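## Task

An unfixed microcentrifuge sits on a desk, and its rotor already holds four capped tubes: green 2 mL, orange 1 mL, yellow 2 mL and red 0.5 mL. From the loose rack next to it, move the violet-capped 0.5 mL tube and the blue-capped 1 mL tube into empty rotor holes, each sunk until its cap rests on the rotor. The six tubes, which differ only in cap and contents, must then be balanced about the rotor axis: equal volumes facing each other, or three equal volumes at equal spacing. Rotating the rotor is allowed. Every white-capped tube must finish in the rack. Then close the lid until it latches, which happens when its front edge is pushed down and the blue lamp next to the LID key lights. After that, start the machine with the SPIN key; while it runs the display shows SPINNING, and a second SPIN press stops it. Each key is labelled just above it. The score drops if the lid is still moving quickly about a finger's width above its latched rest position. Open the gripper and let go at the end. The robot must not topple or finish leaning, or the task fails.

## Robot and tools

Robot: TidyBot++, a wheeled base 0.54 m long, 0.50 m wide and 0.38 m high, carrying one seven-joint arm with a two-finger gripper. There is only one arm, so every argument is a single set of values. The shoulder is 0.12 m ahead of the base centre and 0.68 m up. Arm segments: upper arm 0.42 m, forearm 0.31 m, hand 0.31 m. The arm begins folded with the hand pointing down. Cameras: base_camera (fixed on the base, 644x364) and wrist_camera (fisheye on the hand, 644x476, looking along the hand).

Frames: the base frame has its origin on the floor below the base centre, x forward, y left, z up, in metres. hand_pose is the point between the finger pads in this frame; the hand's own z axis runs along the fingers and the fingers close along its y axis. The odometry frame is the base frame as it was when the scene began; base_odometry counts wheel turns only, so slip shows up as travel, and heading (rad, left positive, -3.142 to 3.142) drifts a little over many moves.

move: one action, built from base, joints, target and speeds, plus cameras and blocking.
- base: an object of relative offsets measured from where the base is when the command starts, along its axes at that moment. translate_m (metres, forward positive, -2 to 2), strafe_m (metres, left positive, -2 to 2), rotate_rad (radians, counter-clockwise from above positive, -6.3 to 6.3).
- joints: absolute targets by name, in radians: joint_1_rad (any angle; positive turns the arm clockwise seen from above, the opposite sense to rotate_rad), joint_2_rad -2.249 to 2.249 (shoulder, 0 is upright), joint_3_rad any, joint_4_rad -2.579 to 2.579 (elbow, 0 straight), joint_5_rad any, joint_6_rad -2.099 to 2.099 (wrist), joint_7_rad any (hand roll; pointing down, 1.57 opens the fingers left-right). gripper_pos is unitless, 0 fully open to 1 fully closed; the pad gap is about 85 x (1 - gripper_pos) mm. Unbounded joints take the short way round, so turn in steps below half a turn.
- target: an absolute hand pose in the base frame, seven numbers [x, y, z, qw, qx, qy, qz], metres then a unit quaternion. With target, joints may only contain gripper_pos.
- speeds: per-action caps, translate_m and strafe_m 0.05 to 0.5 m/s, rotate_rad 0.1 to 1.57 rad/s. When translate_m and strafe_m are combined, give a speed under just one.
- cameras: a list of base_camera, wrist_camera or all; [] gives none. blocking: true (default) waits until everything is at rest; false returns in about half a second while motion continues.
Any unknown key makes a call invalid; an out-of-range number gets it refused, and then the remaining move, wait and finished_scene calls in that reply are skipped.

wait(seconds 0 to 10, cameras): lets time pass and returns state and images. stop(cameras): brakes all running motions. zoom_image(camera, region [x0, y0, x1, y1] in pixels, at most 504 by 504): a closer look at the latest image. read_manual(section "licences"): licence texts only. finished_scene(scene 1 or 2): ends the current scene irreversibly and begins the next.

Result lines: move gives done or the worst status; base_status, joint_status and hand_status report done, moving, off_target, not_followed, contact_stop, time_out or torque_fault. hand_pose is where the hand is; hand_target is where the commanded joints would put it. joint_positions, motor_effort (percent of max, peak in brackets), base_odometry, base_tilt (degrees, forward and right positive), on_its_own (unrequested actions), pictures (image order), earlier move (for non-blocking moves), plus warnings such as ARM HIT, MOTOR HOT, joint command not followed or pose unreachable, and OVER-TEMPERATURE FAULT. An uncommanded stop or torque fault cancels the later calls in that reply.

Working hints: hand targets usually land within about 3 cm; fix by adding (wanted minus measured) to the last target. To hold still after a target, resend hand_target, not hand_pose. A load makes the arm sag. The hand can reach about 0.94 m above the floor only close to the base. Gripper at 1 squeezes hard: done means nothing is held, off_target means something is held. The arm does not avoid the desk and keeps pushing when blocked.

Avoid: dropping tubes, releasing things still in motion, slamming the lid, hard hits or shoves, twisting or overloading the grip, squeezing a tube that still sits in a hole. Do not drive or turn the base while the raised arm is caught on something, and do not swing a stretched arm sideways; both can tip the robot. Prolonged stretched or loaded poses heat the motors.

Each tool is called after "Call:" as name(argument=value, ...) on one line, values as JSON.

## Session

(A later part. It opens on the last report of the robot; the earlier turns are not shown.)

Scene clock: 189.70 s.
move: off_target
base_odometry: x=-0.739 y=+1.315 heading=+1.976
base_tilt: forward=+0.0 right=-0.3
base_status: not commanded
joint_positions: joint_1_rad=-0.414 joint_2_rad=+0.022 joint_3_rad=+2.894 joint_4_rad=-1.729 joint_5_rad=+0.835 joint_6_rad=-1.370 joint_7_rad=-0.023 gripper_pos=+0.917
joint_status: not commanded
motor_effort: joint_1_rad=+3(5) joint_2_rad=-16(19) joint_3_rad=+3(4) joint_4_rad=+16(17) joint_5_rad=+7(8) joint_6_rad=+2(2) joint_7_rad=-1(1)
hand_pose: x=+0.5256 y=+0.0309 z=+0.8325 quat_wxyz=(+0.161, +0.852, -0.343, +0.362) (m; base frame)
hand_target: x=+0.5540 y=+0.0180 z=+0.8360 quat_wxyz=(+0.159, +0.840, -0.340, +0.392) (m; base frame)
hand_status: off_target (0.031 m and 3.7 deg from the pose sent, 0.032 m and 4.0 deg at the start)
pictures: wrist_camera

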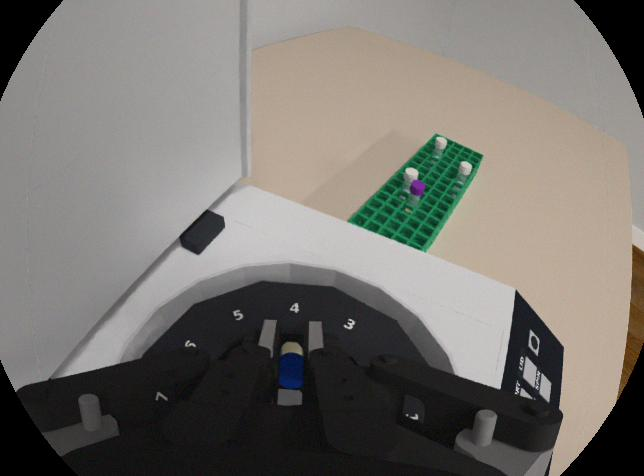

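Call:
move(target=[0.549,0.0235,0.843,0.159,0.840,-0.340,0.392], cameras=[])

Call:
move(joints={"gripper_pos":0.82}, cameras=["wrist_camera"])

Call:
zoom_image(camera="wrist_camera", region=[220, 260, 360, 400])

Scene clock: 194.03 s.
move: off_target
base_odometry: x=-0.739 y=+1.315 heading=+1.976
base_tilt: forward=+0.0 right=-0.3
base_status: not commanded
joint_positions: joint_1_rad=-0.414 joint_2_rad=+0.022 joint_3_rad=+2.893 joint_4_rad=-1.727 joint_5_rad=+0.835 joint_6_rad=-1.370 joint_7_rad=-0.023 gripper_pos=+0.917
joint_status: not commanded
motor_effort: joint_1_rad=+2(3) joint_2_rad=-18(20) joint_3_rad=+2(3) joint_4_rad=+17(18) joint_5_rad=+7(8) joint_6_rad=+2(2) joint_7_rad=-1(1)
hand_pose: x=+0.5261 y=+0.0318 z=+0.8330 quat_wxyz=(+0.160, +0.852, -0.342, +0.362) (m; base frame)
hand_target: x=+0.5490 y=+0.0235 z=+0.8430 quat_wxyz=(+0.159, +0.840, -0.340, +0.392) (m; base frame)
hand_status: off_target (0.026 m and 3.7 deg from the pose sent, 0.027 m and 3.7 deg at the start)
pictures: none
No camera images: "cameras" was empty.

Scene clock: 194.73 s.
move: done
base_odometry: x=-0.739 y=+1.315 heading=+1.976
base_tilt: forward=+0.0 right=-0.3
base_status: not commanded
joint_positions: joint_1_rad=-0.413 joint_2_rad=+0.021 joint_3_rad=+2.893 joint_4_rad=-1.727 joint_5_rad=+0.839 joint_6_rad=-1.370 joint_7_rad=-0.023 gripper_pos=+0.820
joint_status: all done
motor_effort: joint_1_rad=+1(3) joint_2_rad=-18(19) joint_3_rad=+1(3) joint_4_rad=+16(17) joint_5_rad=+6(7) joint_6_rad=+1(4) joint_7_rad=-1(1)
hand_pose: x=+0.5265 y=+0.0308 z=+0.8345 quat_wxyz=(+0.160, +0.851, -0.342, +0.364) (m; base frame)
hand_target: x=+0.5490 y=+0.0235 z=+0.8430 quat_wxyz=(+0.159, +0.840, -0.340, +0.392) (m; base frame)
hand_status: not commanded
pictures: wrist_camera

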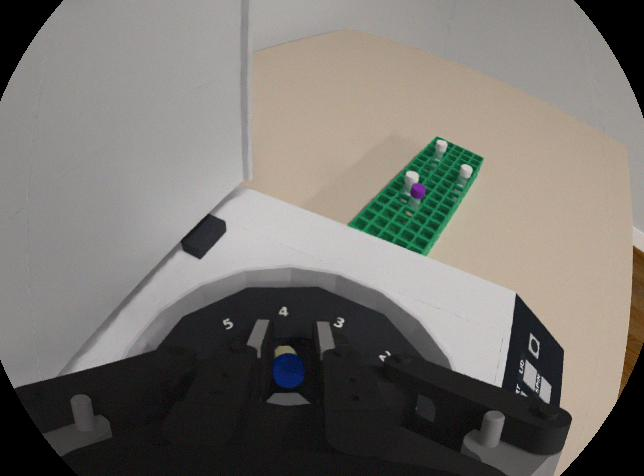

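Scaled by 3.600.

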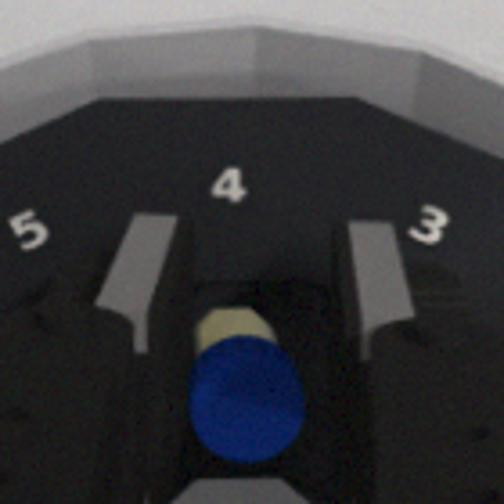

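Call:
move(target=[0.531,0.0435,0.869,0.159,0.840,-0.340,0.392], cameras=["wrist_camera"])

Call:
zoom_image(camera="wrist_camera", region=[220, 260, 360, 400])

Scene clock: 199.73 s.
move: off_target
base_odometry: x=-0.739 y=+1.315 heading=+1.976
base_tilt: forward=+0.0 right=-0.3
base_status: not commanded
joint_positions: joint_1_rad=-0.415 joint_2_rad=+0.020 joint_3_rad=+2.848 joint_4_rad=-1.658 joint_5_rad=+0.839 joint_6_rad=-1.398 joint_7_rad=-0.023 gripper_pos=+0.820
joint_status: not commanded
motor_effort: joint_1_rad=+0(1) joint_2_rad=-20(21) joint_3_rad=+0(1) joint_4_rad=+17(18) joint_5_rad=+5(6) joint_6_rad=+1(2) joint_7_rad=-1(1)
hand_pose: x=+0.5317 y=+0.0542 z=+0.8580 quat_wxyz=(+0.136, +0.850, -0.340, +0.378) (m; base frame)
hand_target: x=+0.5310 y=+0.0435 z=+0.8690 quat_wxyz=(+0.159, +0.840, -0.340, +0.392) (m; base frame)
hand_status: off_target (0.015 m and 3.3 deg from the pose sent, 0.037 m and 3.4 deg at the start)
pictures: wrist_camera

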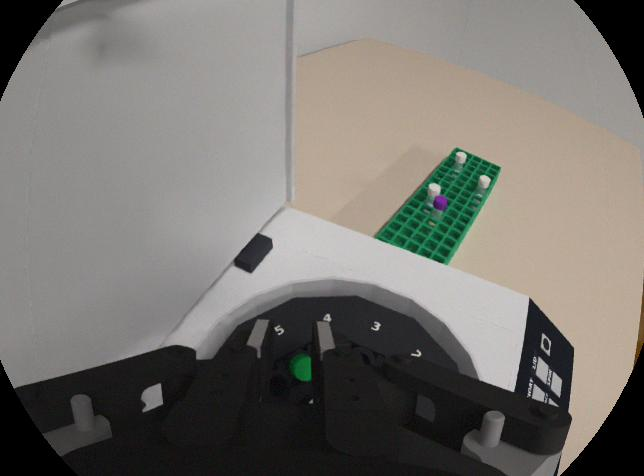

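Scaled by 3.600.

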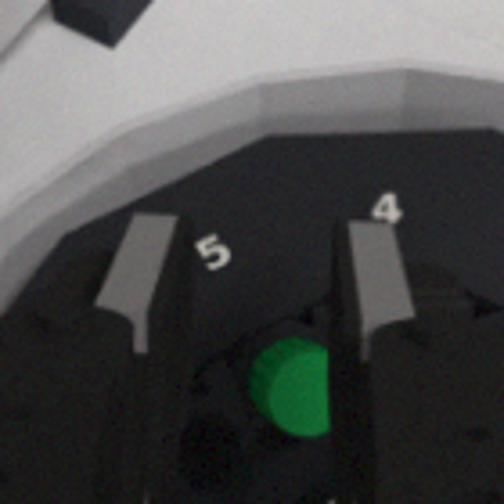

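Call:
move(target=[0.49,0.09,0.93,0.159,0.840,-0.340,0.392], cameras=[])

Call:
move(target=[0.42,0.04,0.93,0,1,0,0], joints={"gripper_pos":0.65}, cameras=["wrist_camera"])

Call:
zoom_image(camera="wrist_camera", region=[190, 100, 390, 300])

Scene clock: 205.27 s.
move: off_target
base_odometry: x=-0.739 y=+1.315 heading=+1.976
base_tilt: forward=+0.0 right=-0.3
base_status: not commanded
joint_positions: joint_1_rad=-0.555 joint_2_rad=+0.021 joint_3_rad=+2.795 joint_4_rad=-1.455 joint_5_rad=+0.839 joint_6_rad=-1.651 joint_7_rad=-0.023 gripper_pos=+0.820
joint_status: not commanded
motor_effort: joint_1_rad=+0(1) joint_2_rad=-19(21) joint_3_rad=+0(1) joint_4_rad=+16(18) joint_5_rad=+5(6) joint_6_rad=+1(2) joint_7_rad=-1(1)
hand_pose: x=+0.4937 y=+0.1017 z=+0.9221 quat_wxyz=(+0.121, +0.848, -0.344, +0.384) (m; base frame)
hand_target: x=+0.4900 y=+0.0900 z=+0.9300 quat_wxyz=(+0.159, +0.840, -0.340, +0.392) (m; base frame)
hand_status: off_target (0.015 m and 4.5 deg from the pose sent, 0.091 m and 3.3 deg at the start)
pictures: none
No camera images: "cameras" was empty.

Scene clock: 207.53 s.
move: off_target
base_odometry: x=-0.739 y=+1.315 heading=+1.976
base_tilt: forward=+0.1 right=-0.3
base_status: not commanded
joint_positions: joint_1_rad=-0.115 joint_2_rad=+0.034 joint_3_rad=+3.102 joint_4_rad=-1.070 joint_5_rad=+0.066 joint_6_rad=-1.963 joint_7_rad=+1.383 gripper_pos=+0.650
joint_status: all done
motor_effort: joint_1_rad=+0(2) joint_2_rad=-18(20) joint_3_rad=+0(1) joint_4_rad=+15(17) joint_5_rad=-1(6) joint_6_rad=+1(2) joint_7_rad=-1(1)
hand_pose: x=+0.4356 y=+0.0311 z=+0.9339 quat_wxyz=(+0.022, +0.998, -0.031, +0.042) (m; base frame)
hand_target: x=+0.4200 y=+0.0400 z=+0.9300 quat_wxyz=(+0.000, +1.000, +0.000, +0.000) (m; base frame)
hand_status: off_target (0.018 m and 6.5 deg from the pose sent, 0.096 m and 64.0 deg at the start)
pictures: wrist_camera

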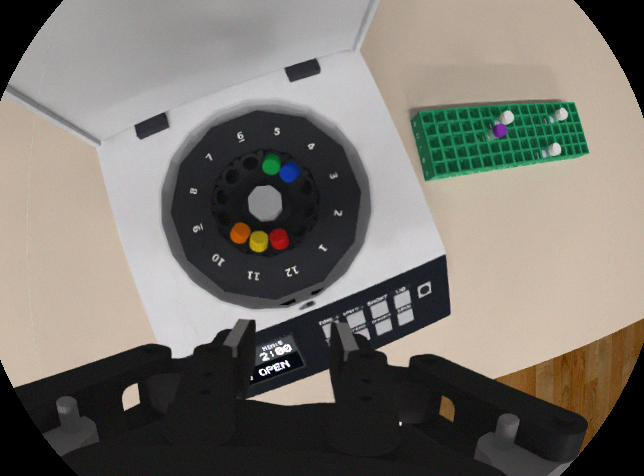

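Scaled by 2.520.

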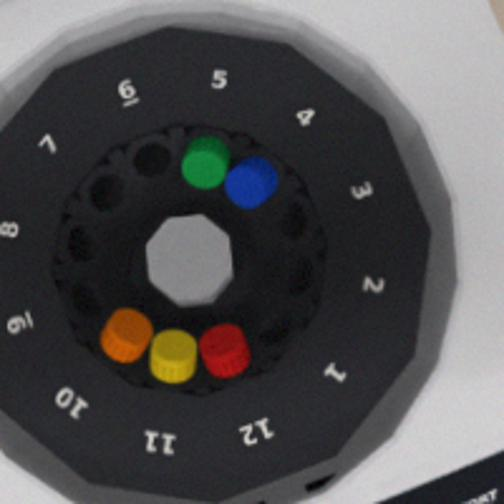

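Call:
move(target=[0.52,-0.10,0.93,0,0.924,-0.383,0], cameras=[])

Call:
move(target=[0.596,-0.184,0.84,0,0.924,-0.383,0], cameras=["wrist_camera"])

Scene clock: 227.43 s.
move: off_target
base_odometry: x=-0.739 y=+1.315 heading=+1.976
base_tilt: forward=+0.1 right=-0.3
base_status: not commanded
joint_positions: joint_1_rad=+0.142 joint_2_rad=+0.339 joint_3_rad=+3.327 joint_4_rad=-0.685 joint_5_rad=-0.017 joint_6_rad=-2.039 joint_7_rad=+1.140 gripper_pos=+0.650
joint_status: not commanded
motor_effort: joint_1_rad=+0(1) joint_2_rad=-30(31) joint_3_rad=+1(1) joint_4_rad=+15(16) joint_5_rad=-1(1) joint_6_rad=+1(2) joint_7_rad=-1(1)
hand_pose: x=+0.5375 y=-0.1146 z=+0.9327 quat_wxyz=(+0.021, +0.932, -0.360, +0.043) (m; base frame)
hand_target: x=+0.5253 y=-0.1016 z=+0.9300 quat_wxyz=(-0.001, +0.924, -0.383, +0.009) (m; base frame)
hand_status: off_target (0.023 m and 6.2 deg from the pose sent, 0.156 m and 41.9 deg at the start; a joint's target at an end of its range on 38 of 38 steps)
pictures: none
No camera images: "cameras" was empty.

Scene clock: 228.87 s.
move: off_target
base_odometry: x=-0.739 y=+1.315 heading=+1.976
base_tilt: forward=+0.1 right=-0.3
base_status: not commanded
joint_positions: joint_1_rad=+0.291 joint_2_rad=+0.533 joint_3_rad=+3.327 joint_4_rad=-0.684 joint_5_rad=-0.038 joint_6_rad=-1.979 joint_7_rad=+1.161 gripper_pos=+0.650
joint_status: not commanded
motor_effort: joint_1_rad=+0(1) joint_2_rad=-36(42) joint_3_rad=+1(1) joint_4_rad=+16(17) joint_5_rad=-1(1) joint_6_rad=+0(2) joint_7_rad=-1(1)
hand_pose: x=+0.5742 y=-0.1895 z=+0.8432 quat_wxyz=(+0.029, +0.911, -0.411, -0.024) (m; base frame)
hand_target: x=+0.5960 y=-0.1840 z=+0.8400 quat_wxyz=(+0.000, +0.924, -0.383, +0.000) (m; base frame)
hand_status: off_target (0.023 m and 5.6 deg from the pose sent, 0.130 m and 6.2 deg at the start)
pictures: wrist_camera

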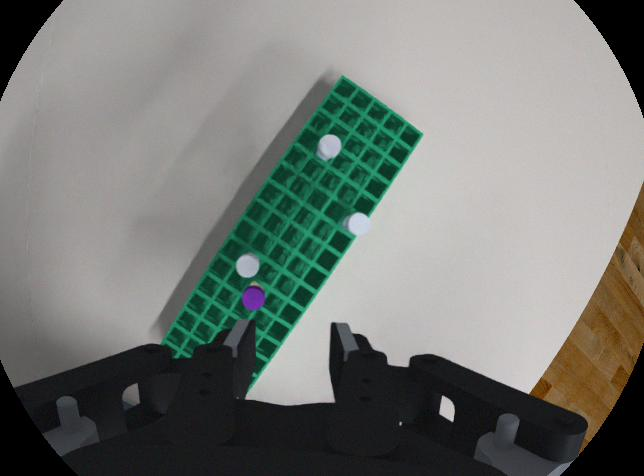

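Call:
move(target=[0.617,-0.183,0.80,0,0.924,-0.383,0], cameras=["wrist_camera"])

Scene clock: 234.70 s.
move: off_target
base_odometry: x=-0.739 y=+1.315 heading=+1.976
base_tilt: forward=+0.0 right=-0.3
base_status: not commanded
joint_positions: joint_1_rad=+0.290 joint_2_rad=+0.551 joint_3_rad=+3.327 joint_4_rad=-0.765 joint_5_rad=-0.040 joint_6_rad=-1.877 joint_7_rad=+1.161 gripper_pos=+0.650
joint_status: not commanded
motor_effort: joint_1_rad=+0(0) joint_2_rad=-37(40) joint_3_rad=+1(1) joint_4_rad=+16(17) joint_5_rad=-1(1) joint_6_rad=+0(1) joint_7_rad=-1(1)
hand_pose: x=+0.5890 y=-0.1972 z=+0.8098 quat_wxyz=(+0.029, +0.911, -0.412, -0.023) (m; base frame)
hand_target: x=+0.6170 y=-0.1830 z=+0.8000 quat_wxyz=(+0.000, +0.924, -0.383, +0.000) (m; base frame)
hand_status: off_target (0.033 m and 5.5 deg from the pose sent, 0.061 m and 5.6 deg at the start)
pictures: wrist_camera

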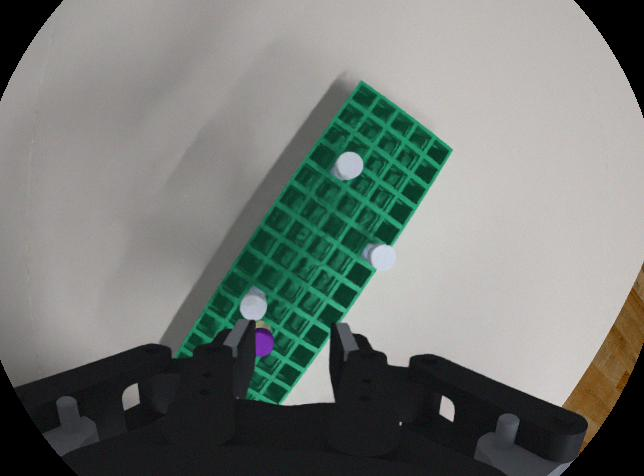

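Call:
move(target=[0.623,-0.170,0.787,0,0.924,-0.383,0], cameras=["wrist_camera"])

Scene clock: 239.97 s.
move: off_target
base_odometry: x=-0.739 y=+1.315 heading=+1.976
base_tilt: forward=+0.1 right=-0.3
base_status: not commanded
joint_positions: joint_1_rad=+0.258 joint_2_rad=+0.551 joint_3_rad=+3.327 joint_4_rad=-0.817 joint_5_rad=-0.043 joint_6_rad=-1.830 joint_7_rad=+1.161 gripper_pos=+0.650
joint_status: not commanded
motor_effort: joint_1_rad=+0(1) joint_2_rad=-38(39) joint_3_rad=+1(2) joint_4_rad=+15(17) joint_5_rad=-1(1) joint_6_rad=+0(1) joint_7_rad=-1(2)
hand_pose: x=+0.5971 y=-0.1836 z=+0.7937 quat_wxyz=(+0.027, +0.917, -0.398, -0.025) (m; base frame)
hand_target: x=+0.6230 y=-0.1700 z=+0.7870 quat_wxyz=(+0.000, +0.924, -0.383, +0.000) (m; base frame)
hand_status: off_target (0.030 m and 4.7 deg from the pose sent, 0.049 m and 5.5 deg at the start)
pictures: wrist_camera

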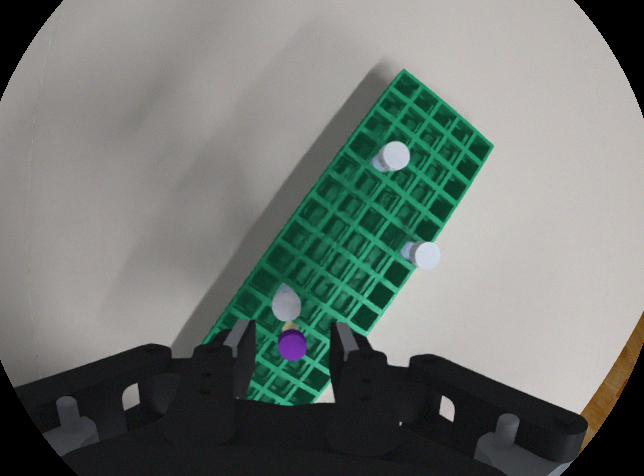

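Call:
move(target=[0.623,-0.170,0.765,0,0.924,-0.383,0], cameras=["wrist_camera"])

Scene clock: 242.63 s.
move: off_target
base_odometry: x=-0.739 y=+1.315 heading=+1.976
base_tilt: forward=+0.1 right=-0.3
base_status: not commanded
joint_positions: joint_1_rad=+0.254 joint_2_rad=+0.547 joint_3_rad=+3.327 joint_4_rad=-0.906 joint_5_rad=-0.043 joint_6_rad=-1.755 joint_7_rad=+1.161 gripper_pos=+0.650
joint_status: not commanded
motor_effort: joint_1_rad=+0(1) joint_2_rad=-38(40) joint_3_rad=+1(1) joint_4_rad=+16(17) joint_5_rad=-1(1) joint_6_rad=+0(1) joint_7_rad=+0(1)
hand_pose: x=+0.5970 y=-0.1841 z=+0.7686 quat_wxyz=(+0.027, +0.917, -0.398, -0.030) (m; base frame)
hand_target: x=+0.6230 y=-0.1700 z=+0.7650 quat_wxyz=(+0.000, +0.924, -0.383, +0.000) (m; base frame)
hand_status: off_target (0.030 m and 4.9 deg from the pose sent, 0.041 m and 4.7 deg at the start)
pictures: wrist_camera

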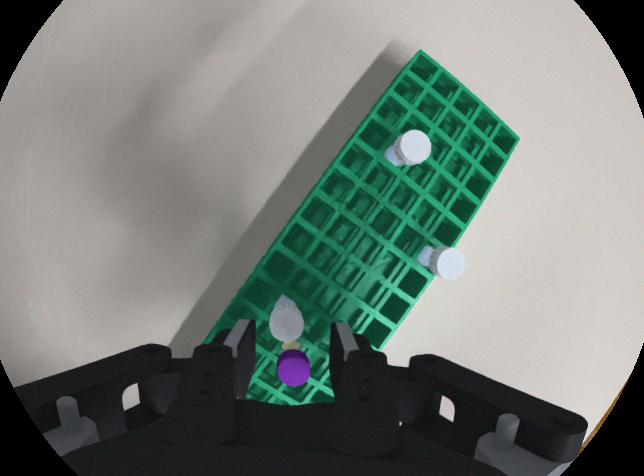

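Call:
move(target=[0.620,-0.166,0.767,0,0.924,-0.383,0], cameras=["wrist_camera"])

Call:
move(joints={"gripper_pos":0.94}, cameras=["wrist_camera"])

Scene clock: 248.23 s.
move: off_target
base_odometry: x=-0.739 y=+1.315 heading=+1.976
base_tilt: forward=+0.1 right=-0.3
base_status: not commanded
joint_positions: joint_1_rad=+0.246 joint_2_rad=+0.539 joint_3_rad=+3.327 joint_4_rad=-0.919 joint_5_rad=-0.043 joint_6_rad=-1.751 joint_7_rad=+1.161 gripper_pos=+0.650
joint_status: not commanded
motor_effort: joint_1_rad=+0(1) joint_2_rad=-38(39) joint_3_rad=+1(1) joint_4_rad=+16(17) joint_5_rad=+0(1) joint_6_rad=+0(1) joint_7_rad=-1(1)
hand_pose: x=+0.5954 y=-0.1795 z=+0.7689 quat_wxyz=(+0.026, +0.918, -0.395, -0.030) (m; base frame)
hand_target: x=+0.6200 y=-0.1660 z=+0.7670 quat_wxyz=(+0.000, +0.924, -0.383, +0.000) (m; base frame)
hand_status: off_target (0.028 m and 4.8 deg from the pose sent, 0.029 m and 4.9 deg at the start)
pictures: wrist_camera

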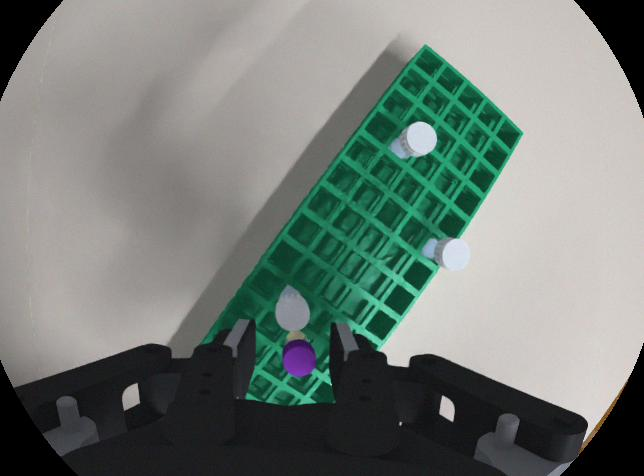

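Scene clock: 248.93 s.
move: done
base_odometry: x=-0.739 y=+1.315 heading=+1.976
base_tilt: forward=+0.1 right=-0.3
base_status: not commanded
joint_positions: joint_1_rad=+0.246 joint_2_rad=+0.538 joint_3_rad=+3.327 joint_4_rad=-0.919 joint_5_rad=-0.043 joint_6_rad=-1.750 joint_7_rad=+1.161 gripper_pos=+0.916
joint_status: all done
motor_effort: joint_1_rad=+0(0) joint_2_rad=-38(38) joint_3_rad=+1(1) joint_4_rad=+16(17) joint_5_rad=-1(1) joint_6_rad=+0(1) joint_7_rad=-1(1)
hand_pose: x=+0.5955 y=-0.1796 z=+0.7695 quat_wxyz=(+0.026, +0.918, -0.395, -0.029) (m; base frame)
hand_target: x=+0.6200 y=-0.1660 z=+0.7670 quat_wxyz=(+0.000, +0.924, -0.383, +0.000) (m; base frame)
hand_status: not commanded
pictures: wrist_camera

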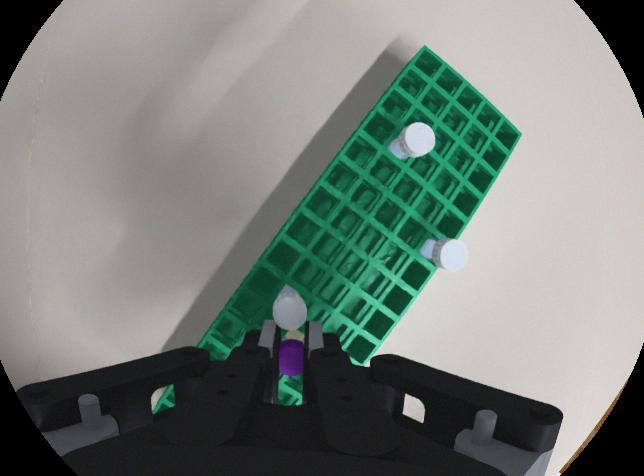

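Call:
move(target=[0.612,-0.166,0.84,0,0.924,-0.383,0], cameras=["wrist_camera"])

Call:
move(target=[0.50,-0.08,0.94,0,0.990,-0.139,0], cameras=[])

Call:
move(target=[0.46,0.03,0.93,-0.066,0.895,0.141,0.418], cameras=["wrist_camera"])

Scene clock: 256.90 s.
move: off_target
base_odometry: x=-0.739 y=+1.315 heading=+1.976
base_tilt: forward=+0.1 right=-0.3
base_status: not commanded
joint_positions: joint_1_rad=+0.251 joint_2_rad=+0.546 joint_3_rad=+3.326 joint_4_rad=-0.636 joint_5_rad=-0.043 joint_6_rad=-1.884 joint_7_rad=+1.161 gripper_pos=+0.916
joint_status: not commanded
motor_effort: joint_1_rad=+0(0) joint_2_rad=-38(40) joint_3_rad=+1(1) joint_4_rad=+16(18) joint_5_rad=+0(1) joint_6_rad=+0(2) joint_7_rad=-1(1)
hand_pose: x=+0.6203 y=-0.1842 z=+0.8511 quat_wxyz=(+0.028, +0.920, -0.389, +0.041) (m; base frame)
hand_target: x=+0.6120 y=-0.1660 z=+0.8400 quat_wxyz=(+0.000, +0.924, -0.383, +0.000) (m; base frame)
hand_status: off_target (0.023 m and 5.7 deg from the pose sent, 0.074 m and 4.7 deg at the start)
pictures: wrist_camera

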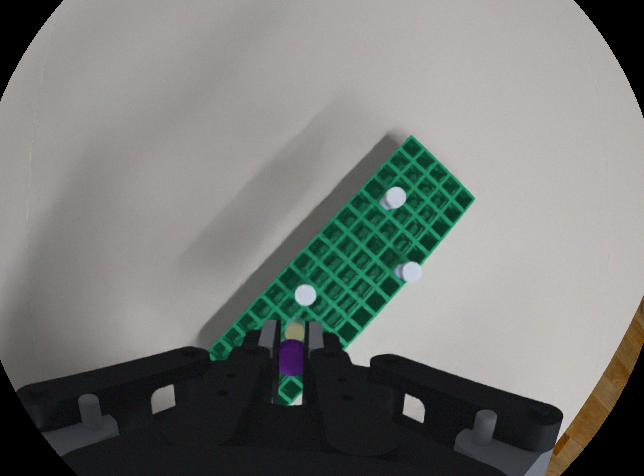

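Scene clock: 258.57 s.
move: off_target
base_odometry: x=-0.739 y=+1.315 heading=+1.976
base_tilt: forward=+0.0 right=-0.3
base_status: not commanded
joint_positions: joint_1_rad=+0.158 joint_2_rad=+0.283 joint_3_rad=+3.273 joint_4_rad=-0.706 joint_5_rad=-0.043 joint_6_rad=-2.041 joint_7_rad=+1.475 gripper_pos=+0.916
joint_status: not commanded
motor_effort: joint_1_rad=+0(1) joint_2_rad=-27(41) joint_3_rad=+0(1) joint_4_rad=+14(17) joint_5_rad=-1(1) joint_6_rad=+2(3) joint_7_rad=-1(1)
hand_pose: x=+0.5244 y=-0.0946 z=+0.9493 quat_wxyz=(+0.005, +0.983, -0.177, +0.056) (m; base frame)
hand_target: x=+0.5078 y=-0.0819 z=+0.9401 quat_wxyz=(+0.001, +0.990, -0.139, +0.013) (m; base frame)
hand_status: off_target (0.030 m and 7.9 deg from the pose sent, 0.182 m and 30.4 deg at the start; a joint's target at an end of its range on 32 of 32 steps)
pictures: none
No camera images: "cameras" was empty.

Scene clock: 261.30 s.
move: off_target
base_odometry: x=-0.739 y=+1.315 heading=+1.976
base_tilt: forward=+0.1 right=-0.3
base_status: not commanded
joint_positions: joint_1_rad=-0.264 joint_2_rad=-0.487 joint_3_rad=+3.374 joint_4_rad=-1.796 joint_5_rad=-0.074 joint_6_rad=-1.047 joint_7_rad=+1.842 gripper_pos=+0.916
joint_status: not commanded
motor_effort: joint_1_rad=+0(1) joint_2_rad=-3(28) joint_3_rad=-2(2) joint_4_rad=+20(20) joint_5_rad=-3(3) joint_6_rad=+6(7) joint_7_rad=+0(1)
hand_pose: x=+0.4503 y=+0.0156 z=+0.9142 quat_wxyz=(-0.046, +0.914, +0.126, +0.383) (m; base frame)
hand_target: x=+0.4600 y=+0.0300 z=+0.9300 quat_wxyz=(-0.066, +0.895, +0.141, +0.418) (m; base frame)
hand_status: off_target (0.023 m and 5.4 deg from the pose sent, 0.142 m and 57.3 deg at the start)
pictures: wrist_camera

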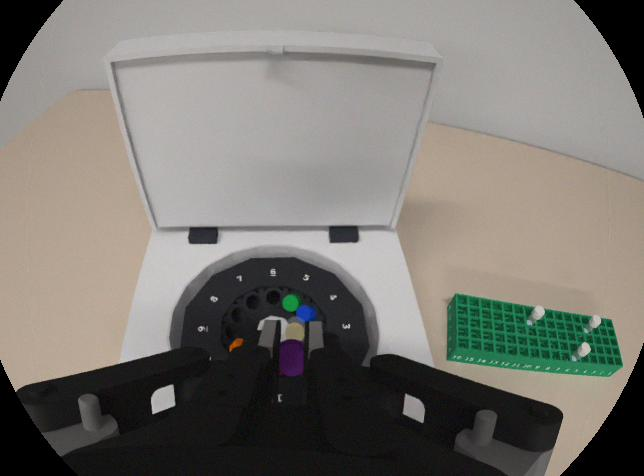

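Call:
move(target=[0.4985,0.058,0.889,-0.066,0.895,0.141,0.418], cameras=["wrist_camera"])

Call:
zoom_image(camera="wrist_camera", region=[200, 240, 380, 420])

Scene clock: 273.07 s.
move: off_target
base_odometry: x=-0.739 y=+1.315 heading=+1.976
base_tilt: forward=+0.0 right=-0.3
base_status: not commanded
joint_positions: joint_1_rad=-0.264 joint_2_rad=-0.413 joint_3_rad=+3.342 joint_4_rad=-1.903 joint_5_rad=-0.103 joint_6_rad=-0.856 joint_7_rad=+1.843 gripper_pos=+0.916
joint_status: not commanded
motor_effort: joint_1_rad=+0(1) joint_2_rad=-7(9) joint_3_rad=-1(2) joint_4_rad=+21(22) joint_5_rad=-3(3) joint_6_rad=+6(7) joint_7_rad=-1(1)
hand_pose: x=+0.4872 y=+0.0400 z=+0.8753 quat_wxyz=(-0.049, +0.911, +0.130, +0.389) (m; base frame)
hand_target: x=+0.4985 y=+0.0580 z=+0.8890 quat_wxyz=(-0.066, +0.895, +0.141, +0.418) (m; base frame)
hand_status: off_target (0.025 m and 4.5 deg from the pose sent, 0.069 m and 5.4 deg at the start)
pictures: wrist_camera

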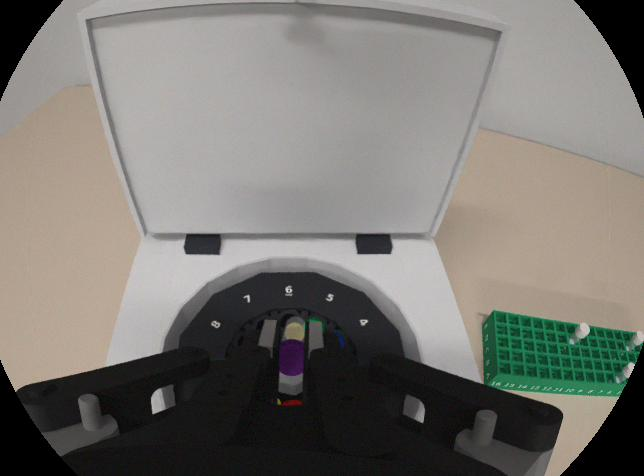

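Scaled by 2.800.

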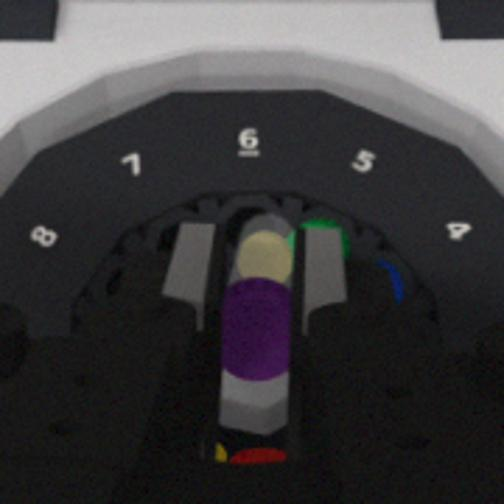

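Call:
move(target=[0.508,0.066,0.879,-0.066,0.895,0.141,0.418], cameras=["wrist_camera"])

Call:
zoom_image(camera="wrist_camera", region=[200, 240, 380, 420])

Scene clock: 280.53 s.
move: off_target
base_odometry: x=-0.739 y=+1.315 heading=+1.976
base_tilt: forward=+0.1 right=-0.3
base_status: not commanded
joint_positions: joint_1_rad=-0.264 joint_2_rad=-0.395 joint_3_rad=+3.325 joint_4_rad=-1.921 joint_5_rad=-0.111 joint_6_rad=-0.803 joint_7_rad=+1.843 gripper_pos=+0.916
joint_status: not commanded
motor_effort: joint_1_rad=+0(1) joint_2_rad=-7(9) joint_3_rad=-1(2) joint_4_rad=+21(21) joint_5_rad=-2(3) joint_6_rad=+7(7) joint_7_rad=+0(1)
hand_pose: x=+0.4973 y=+0.0490 z=+0.8713 quat_wxyz=(-0.049, +0.907, +0.134, +0.397) (m; base frame)
hand_target: x=+0.5080 y=+0.0660 z=+0.8790 quat_wxyz=(-0.066, +0.895, +0.141, +0.418) (m; base frame)
hand_status: off_target (0.022 m and 3.5 deg from the pose sent, 0.034 m and 4.5 deg at the start)
pictures: wrist_camera

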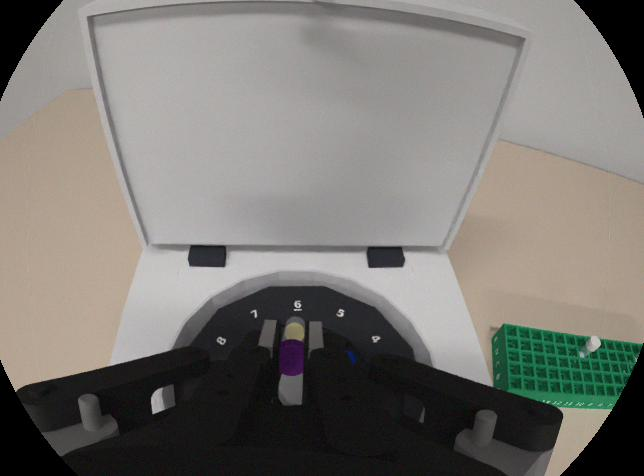

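Scaled by 2.800.

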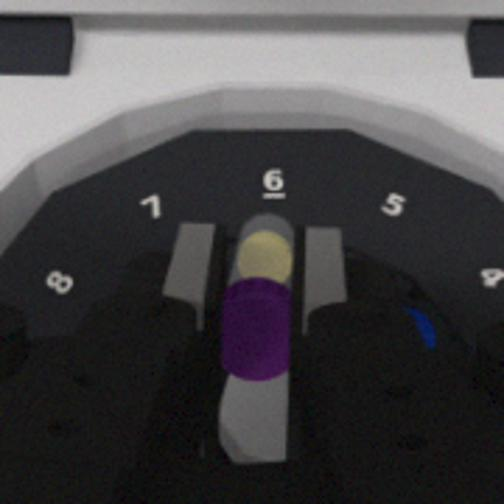

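Call:
move(target=[0.513,0.067,0.863,-0.066,0.895,0.141,0.418], cameras=["wrist_camera"])

Call:
zoom_image(camera="wrist_camera", region=[200, 240, 380, 420])

Scene clock: 286.70 s.
move: off_target
base_odometry: x=-0.739 y=+1.315 heading=+1.976
base_tilt: forward=+0.0 right=-0.3
base_status: not commanded
joint_positions: joint_1_rad=-0.268 joint_2_rad=-0.385 joint_3_rad=+3.325 joint_4_rad=-1.968 joint_5_rad=-0.118 joint_6_rad=-0.747 joint_7_rad=+1.846 gripper_pos=+0.916
joint_status: not commanded
motor_effort: joint_1_rad=+0(0) joint_2_rad=-8(9) joint_3_rad=-1(1) joint_4_rad=+21(22) joint_5_rad=-2(3) joint_6_rad=+7(7) joint_7_rad=-1(2)
hand_pose: x=+0.5009 y=+0.0521 z=+0.8554 quat_wxyz=(-0.050, +0.907, +0.133, +0.397) (m; base frame)
hand_target: x=+0.5130 y=+0.0670 z=+0.8630 quat_wxyz=(-0.066, +0.895, +0.141, +0.418) (m; base frame)
hand_status: off_target (0.021 m and 3.5 deg from the pose sent, 0.025 m and 3.5 deg at the start)
pictures: wrist_camera

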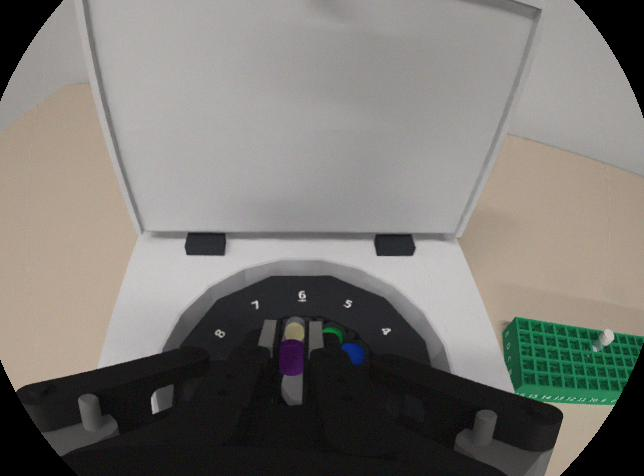

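Scaled by 2.800.

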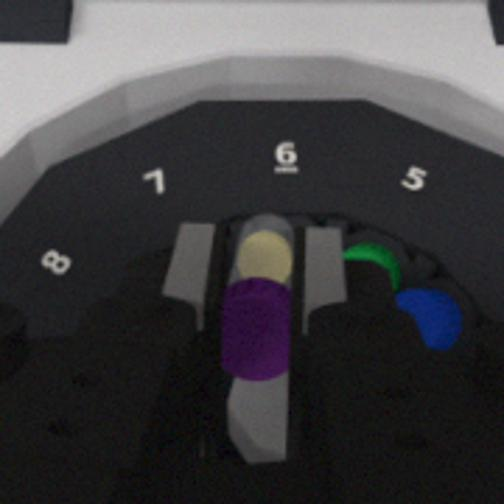

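Call:
move(target=[0.512,0.0610,0.860,-0.066,0.895,0.141,0.418], cameras=["wrist_camera"])

Call:
zoom_image(camera="wrist_camera", region=[200, 240, 380, 420])

Scene clock: 297.53 s.
move: off_target
base_odometry: x=-0.739 y=+1.315 heading=+1.976
base_tilt: forward=+0.0 right=-0.3
base_status: not commanded
joint_positions: joint_1_rad=-0.279 joint_2_rad=-0.385 joint_3_rad=+3.347 joint_4_rad=-1.976 joint_5_rad=-0.124 joint_6_rad=-0.745 joint_7_rad=+1.865 gripper_pos=+0.916
joint_status: not commanded
motor_effort: joint_1_rad=+0(1) joint_2_rad=-8(8) joint_3_rad=-1(2) joint_4_rad=+21(21) joint_5_rad=-3(3) joint_6_rad=+6(7) joint_7_rad=-1(1)
hand_pose: x=+0.5004 y=+0.0483 z=+0.8511 quat_wxyz=(-0.051, +0.908, +0.134, +0.394) (m; base frame)
hand_target: x=+0.5120 y=+0.0610 z=+0.8600 quat_wxyz=(-0.066, +0.895, +0.141, +0.418) (m; base frame)
hand_status: off_target (0.019 m and 3.6 deg from the pose sent, 0.015 m and 3.5 deg at the start)
pictures: wrist_camera

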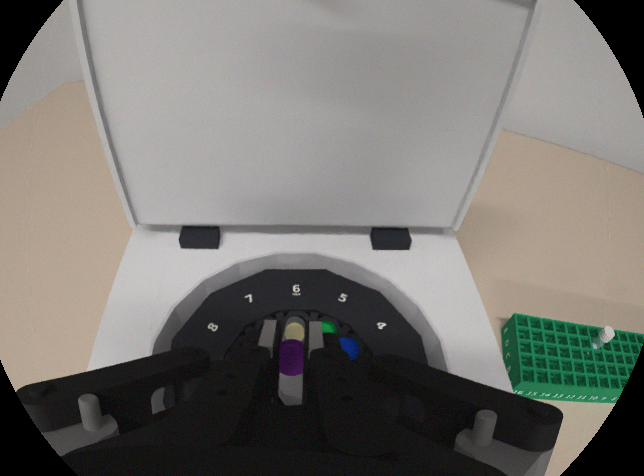

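Scaled by 2.800.

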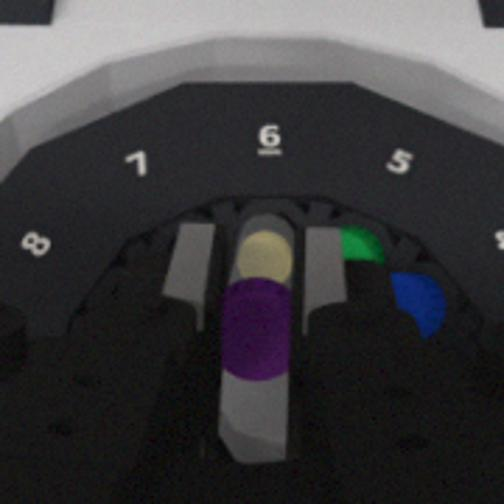

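Call:
move(target=[0.519,0.063,0.853,-0.066,0.895,0.141,0.418], cameras=["wrist_camera"])

Call:
zoom_image(camera="wrist_camera", region=[200, 240, 380, 420])

Scene clock: 301.90 s.
move: off_target
base_odometry: x=-0.739 y=+1.315 heading=+1.976
base_tilt: forward=+0.0 right=-0.3
base_status: not commanded
joint_positions: joint_1_rad=-0.282 joint_2_rad=-0.370 joint_3_rad=+3.349 joint_4_rad=-1.988 joint_5_rad=-0.135 joint_6_rad=-0.712 joint_7_rad=+1.875 gripper_pos=+0.916
joint_status: not commanded
motor_effort: joint_1_rad=+0(1) joint_2_rad=-8(9) joint_3_rad=-1(1) joint_4_rad=+20(21) joint_5_rad=-2(3) joint_6_rad=+6(7) joint_7_rad=-1(1)
hand_pose: x=+0.5073 y=+0.0512 z=+0.8470 quat_wxyz=(-0.052, +0.906, +0.135, +0.398) (m; base frame)
hand_target: x=+0.5190 y=+0.0630 z=+0.8530 quat_wxyz=(-0.066, +0.895, +0.141, +0.418) (m; base frame)
hand_status: off_target (0.018 m and 3.2 deg from the pose sent, 0.024 m and 3.6 deg at the start)
pictures: wrist_camera

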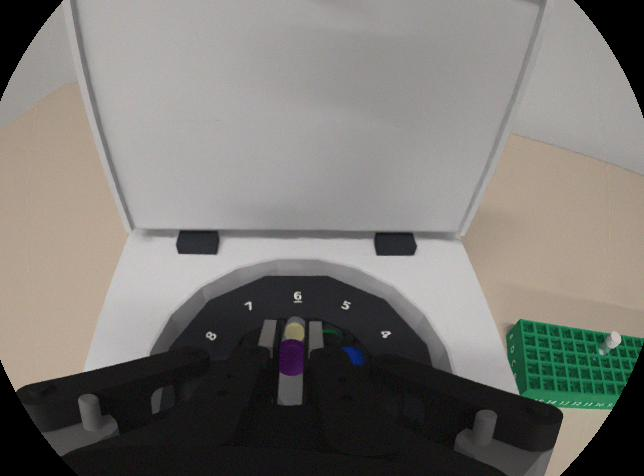

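Scaled by 2.800.

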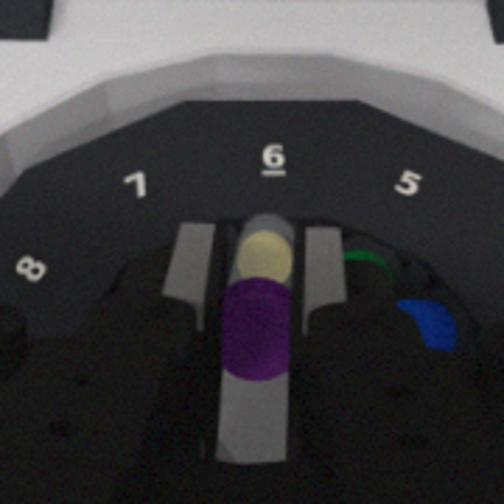

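Call:
move(target=[0.519,0.0625,0.845,-0.066,0.895,0.141,0.418], cameras=["wrist_camera"])

Call:
zoom_image(camera="wrist_camera", region=[200, 240, 380, 420])

Scene clock: 306.03 s.
move: off_target
base_odometry: x=-0.739 y=+1.315 heading=+1.976
base_tilt: forward=+0.0 right=-0.3
base_status: not commanded
joint_positions: joint_1_rad=-0.292 joint_2_rad=-0.370 joint_3_rad=+3.358 joint_4_rad=-2.015 joint_5_rad=-0.137 joint_6_rad=-0.686 joint_7_rad=+1.882 gripper_pos=+0.916
joint_status: not commanded
motor_effort: joint_1_rad=+0(0) joint_2_rad=-8(9) joint_3_rad=-1(2) joint_4_rad=+20(21) joint_5_rad=-2(3) joint_6_rad=+7(7) joint_7_rad=-1(1)
hand_pose: x=+0.5067 y=+0.0516 z=+0.8378 quat_wxyz=(-0.053, +0.906, +0.136, +0.397) (m; base frame)
hand_target: x=+0.5190 y=+0.0625 z=+0.8450 quat_wxyz=(-0.066, +0.895, +0.141, +0.418) (m; base frame)
hand_status: off_target (0.018 m and 3.2 deg from the pose sent, 0.016 m and 3.2 deg at the start)
pictures: wrist_camera

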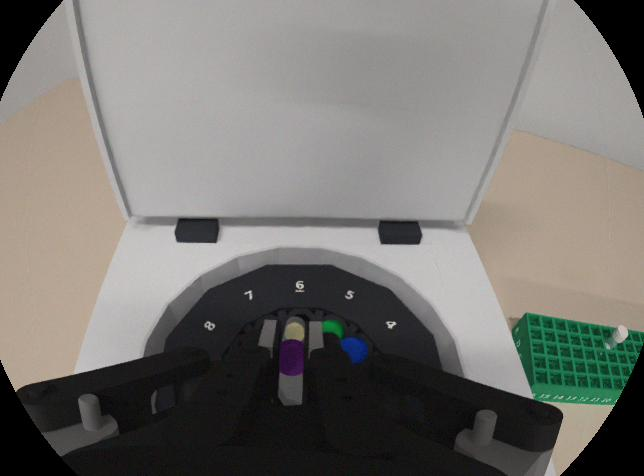

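Scaled by 2.800.

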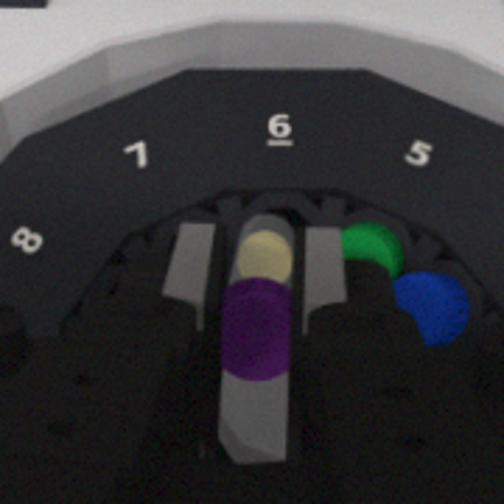

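Call:
move(target=[0.523,0.0585,0.843,-0.066,0.895,0.141,0.418], cameras=["wrist_camera"])

Call:
zoom_image(camera="wrist_camera", region=[200, 240, 380, 420])

Scene clock: 310.40 s.
move: off_target
base_odometry: x=-0.739 y=+1.315 heading=+1.976
base_tilt: forward=+0.0 right=-0.3
base_status: not commanded
joint_positions: joint_1_rad=-0.303 joint_2_rad=-0.364 joint_3_rad=+3.384 joint_4_rad=-2.015 joint_5_rad=-0.151 joint_6_rad=-0.682 joint_7_rad=+1.908 gripper_pos=+0.916
joint_status: not commanded
motor_effort: joint_1_rad=+0(0) joint_2_rad=-8(9) joint_3_rad=-1(2) joint_4_rad=+20(21) joint_5_rad=-2(3) joint_6_rad=+7(7) joint_7_rad=-1(1)
hand_pose: x=+0.5097 y=+0.0478 z=+0.8366 quat_wxyz=(-0.054, +0.906, +0.137, +0.397) (m; base frame)
hand_target: x=+0.5230 y=+0.0585 z=+0.8430 quat_wxyz=(-0.066, +0.895, +0.141, +0.418) (m; base frame)
hand_status: off_target (0.018 m and 3.1 deg from the pose sent, 0.018 m and 3.2 deg at the start)
pictures: wrist_camera

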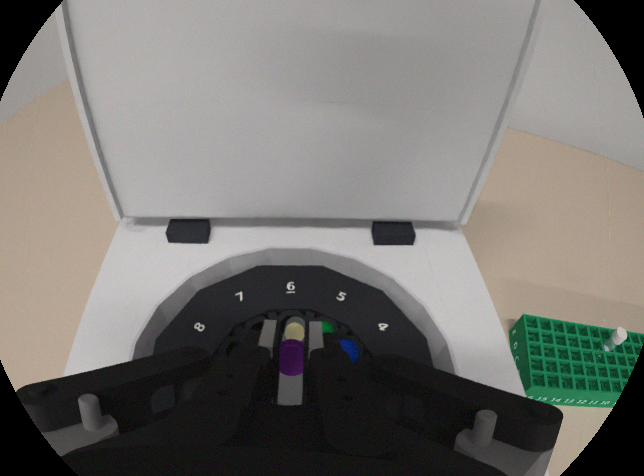

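Scaled by 2.800.

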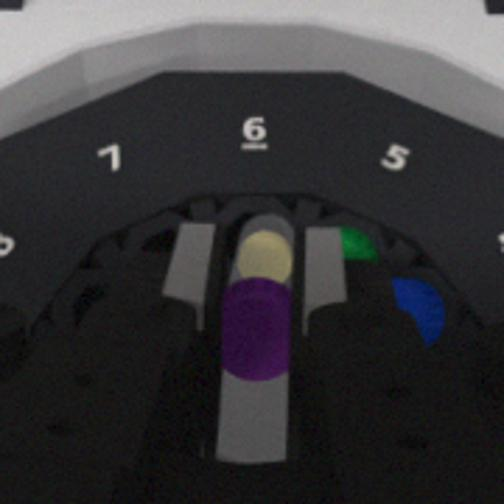

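Call:
move(target=[0.528,0.0618,0.838,-0.066,0.895,0.141,0.418], cameras=["wrist_camera"])

Call:
zoom_image(camera="wrist_camera", region=[200, 240, 380, 420])

Scene clock: 315.07 s.
move: off_target
base_odometry: x=-0.739 y=+1.315 heading=+1.976
base_tilt: forward=+0.0 right=-0.3
base_status: not commanded
joint_positions: joint_1_rad=-0.303 joint_2_rad=-0.359 joint_3_rad=+3.384 joint_4_rad=-2.018 joint_5_rad=-0.158 joint_6_rad=-0.660 joint_7_rad=+1.910 gripper_pos=+0.916
joint_status: not commanded
motor_effort: joint_1_rad=+0(1) joint_2_rad=-6(8) joint_3_rad=-1(2) joint_4_rad=+20(21) joint_5_rad=-3(3) joint_6_rad=+8(9) joint_7_rad=-1(1)
hand_pose: x=+0.5141 y=+0.0487 z=+0.8379 quat_wxyz=(-0.055, +0.904, +0.134, +0.403) (m; base frame)
hand_target: x=+0.5280 y=+0.0618 z=+0.8380 quat_wxyz=(-0.066, +0.895, +0.141, +0.418) (m; base frame)
hand_status: off_target (0.019 m and 2.5 deg from the pose sent, 0.023 m and 3.1 deg at the start)
pictures: wrist_camera

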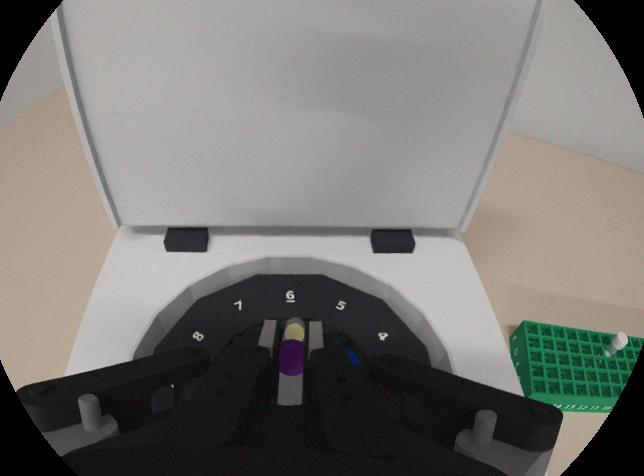

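Scaled by 2.800.

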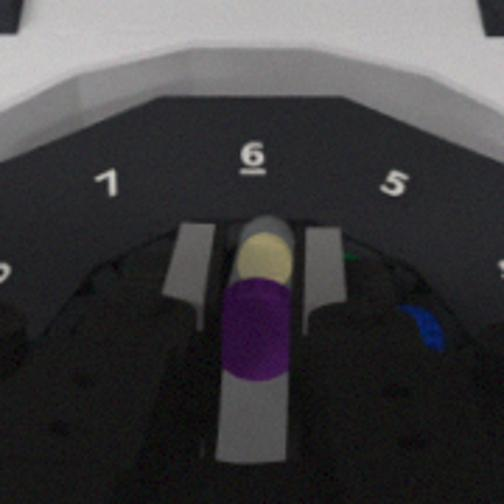

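Call:
move(target=[0.519,0.066,0.839,-0.066,0.895,0.141,0.418], cameras=["wrist_camera"])

Call:
zoom_image(camera="wrist_camera", region=[200, 240, 380, 420])

Scene clock: 319.77 s.
move: off_target
base_odometry: x=-0.739 y=+1.315 heading=+1.976
base_tilt: forward=+0.1 right=-0.3
base_status: not commanded
joint_positions: joint_1_rad=-0.303 joint_2_rad=-0.365 joint_3_rad=+3.370 joint_4_rad=-2.024 joint_5_rad=-0.158 joint_6_rad=-0.659 joint_7_rad=+1.910 gripper_pos=+0.916
joint_status: not commanded
motor_effort: joint_1_rad=-1(2) joint_2_rad=-5(6) joint_3_rad=-2(3) joint_4_rad=+19(19) joint_5_rad=-3(3) joint_6_rad=+7(7) joint_7_rad=-1(1)
hand_pose: x=+0.5112 y=+0.0544 z=+0.8375 quat_wxyz=(-0.056, +0.902, +0.141, +0.403) (m; base frame)
hand_target: x=+0.5190 y=+0.0660 z=+0.8390 quat_wxyz=(-0.066, +0.895, +0.141, +0.418) (m; base frame)
hand_status: off_target (0.014 m and 2.2 deg from the pose sent, 0.018 m and 2.5 deg at the start)
pictures: wrist_camera

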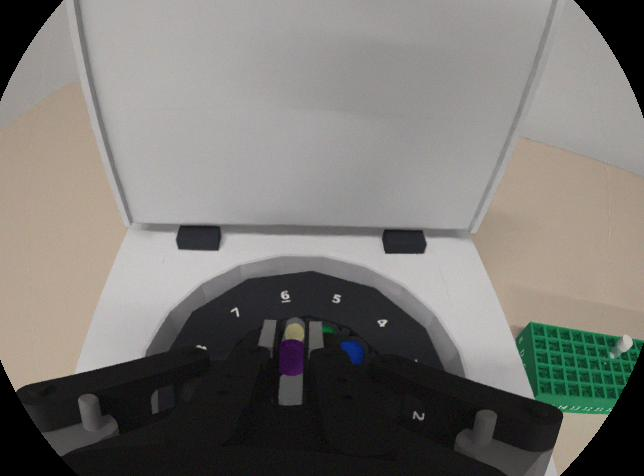

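Scaled by 2.800.

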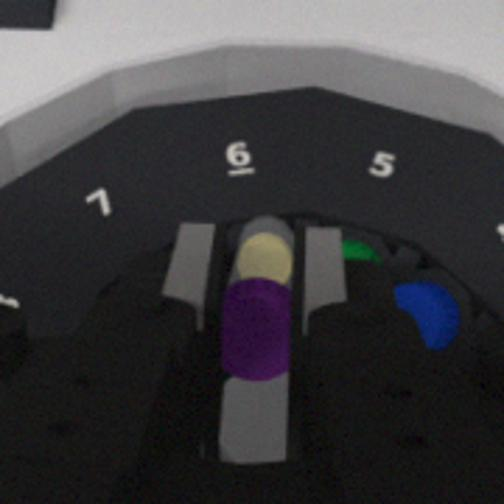

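Call:
move(target=[0.523,0.067,0.829,-0.066,0.895,0.141,0.418], cameras=["wrist_camera"])

Call:
zoom_image(camera="wrist_camera", region=[200, 240, 380, 420])

Scene clock: 327.17 s.
move: off_target
base_odometry: x=-0.739 y=+1.315 heading=+1.976
base_tilt: forward=+0.0 right=-0.3
base_status: not commanded
joint_positions: joint_1_rad=-0.303 joint_2_rad=-0.370 joint_3_rad=+3.377 joint_4_rad=-2.042 joint_5_rad=-0.158 joint_6_rad=-0.629 joint_7_rad=+1.910 gripper_pos=+0.916
joint_status: not commanded
motor_effort: joint_1_rad=-2(3) joint_2_rad=-1(5) joint_3_rad=-2(3) joint_4_rad=+17(19) joint_5_rad=-3(4) joint_6_rad=+7(8) joint_7_rad=-1(1)
hand_pose: x=+0.5131 y=+0.0506 z=+0.8365 quat_wxyz=(-0.055, +0.900, +0.135, +0.411) (m; base frame)
hand_target: x=+0.5230 y=+0.0670 z=+0.8290 quat_wxyz=(-0.066, +0.895, +0.141, +0.418) (m; base frame)
hand_status: off_target (0.021 m and 1.8 deg from the pose sent, 0.019 m and 2.2 deg at the start)
pictures: wrist_camera

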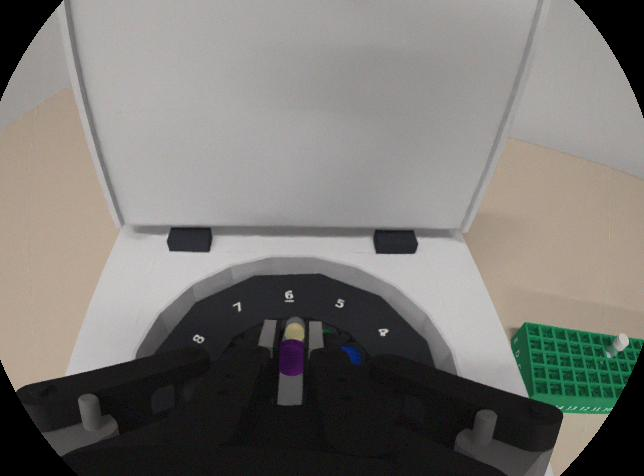

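Scaled by 2.800.

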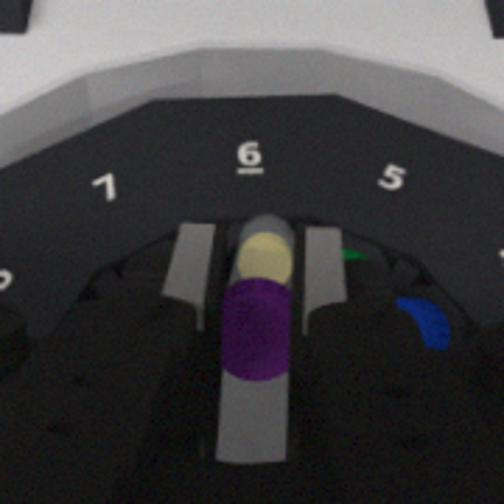

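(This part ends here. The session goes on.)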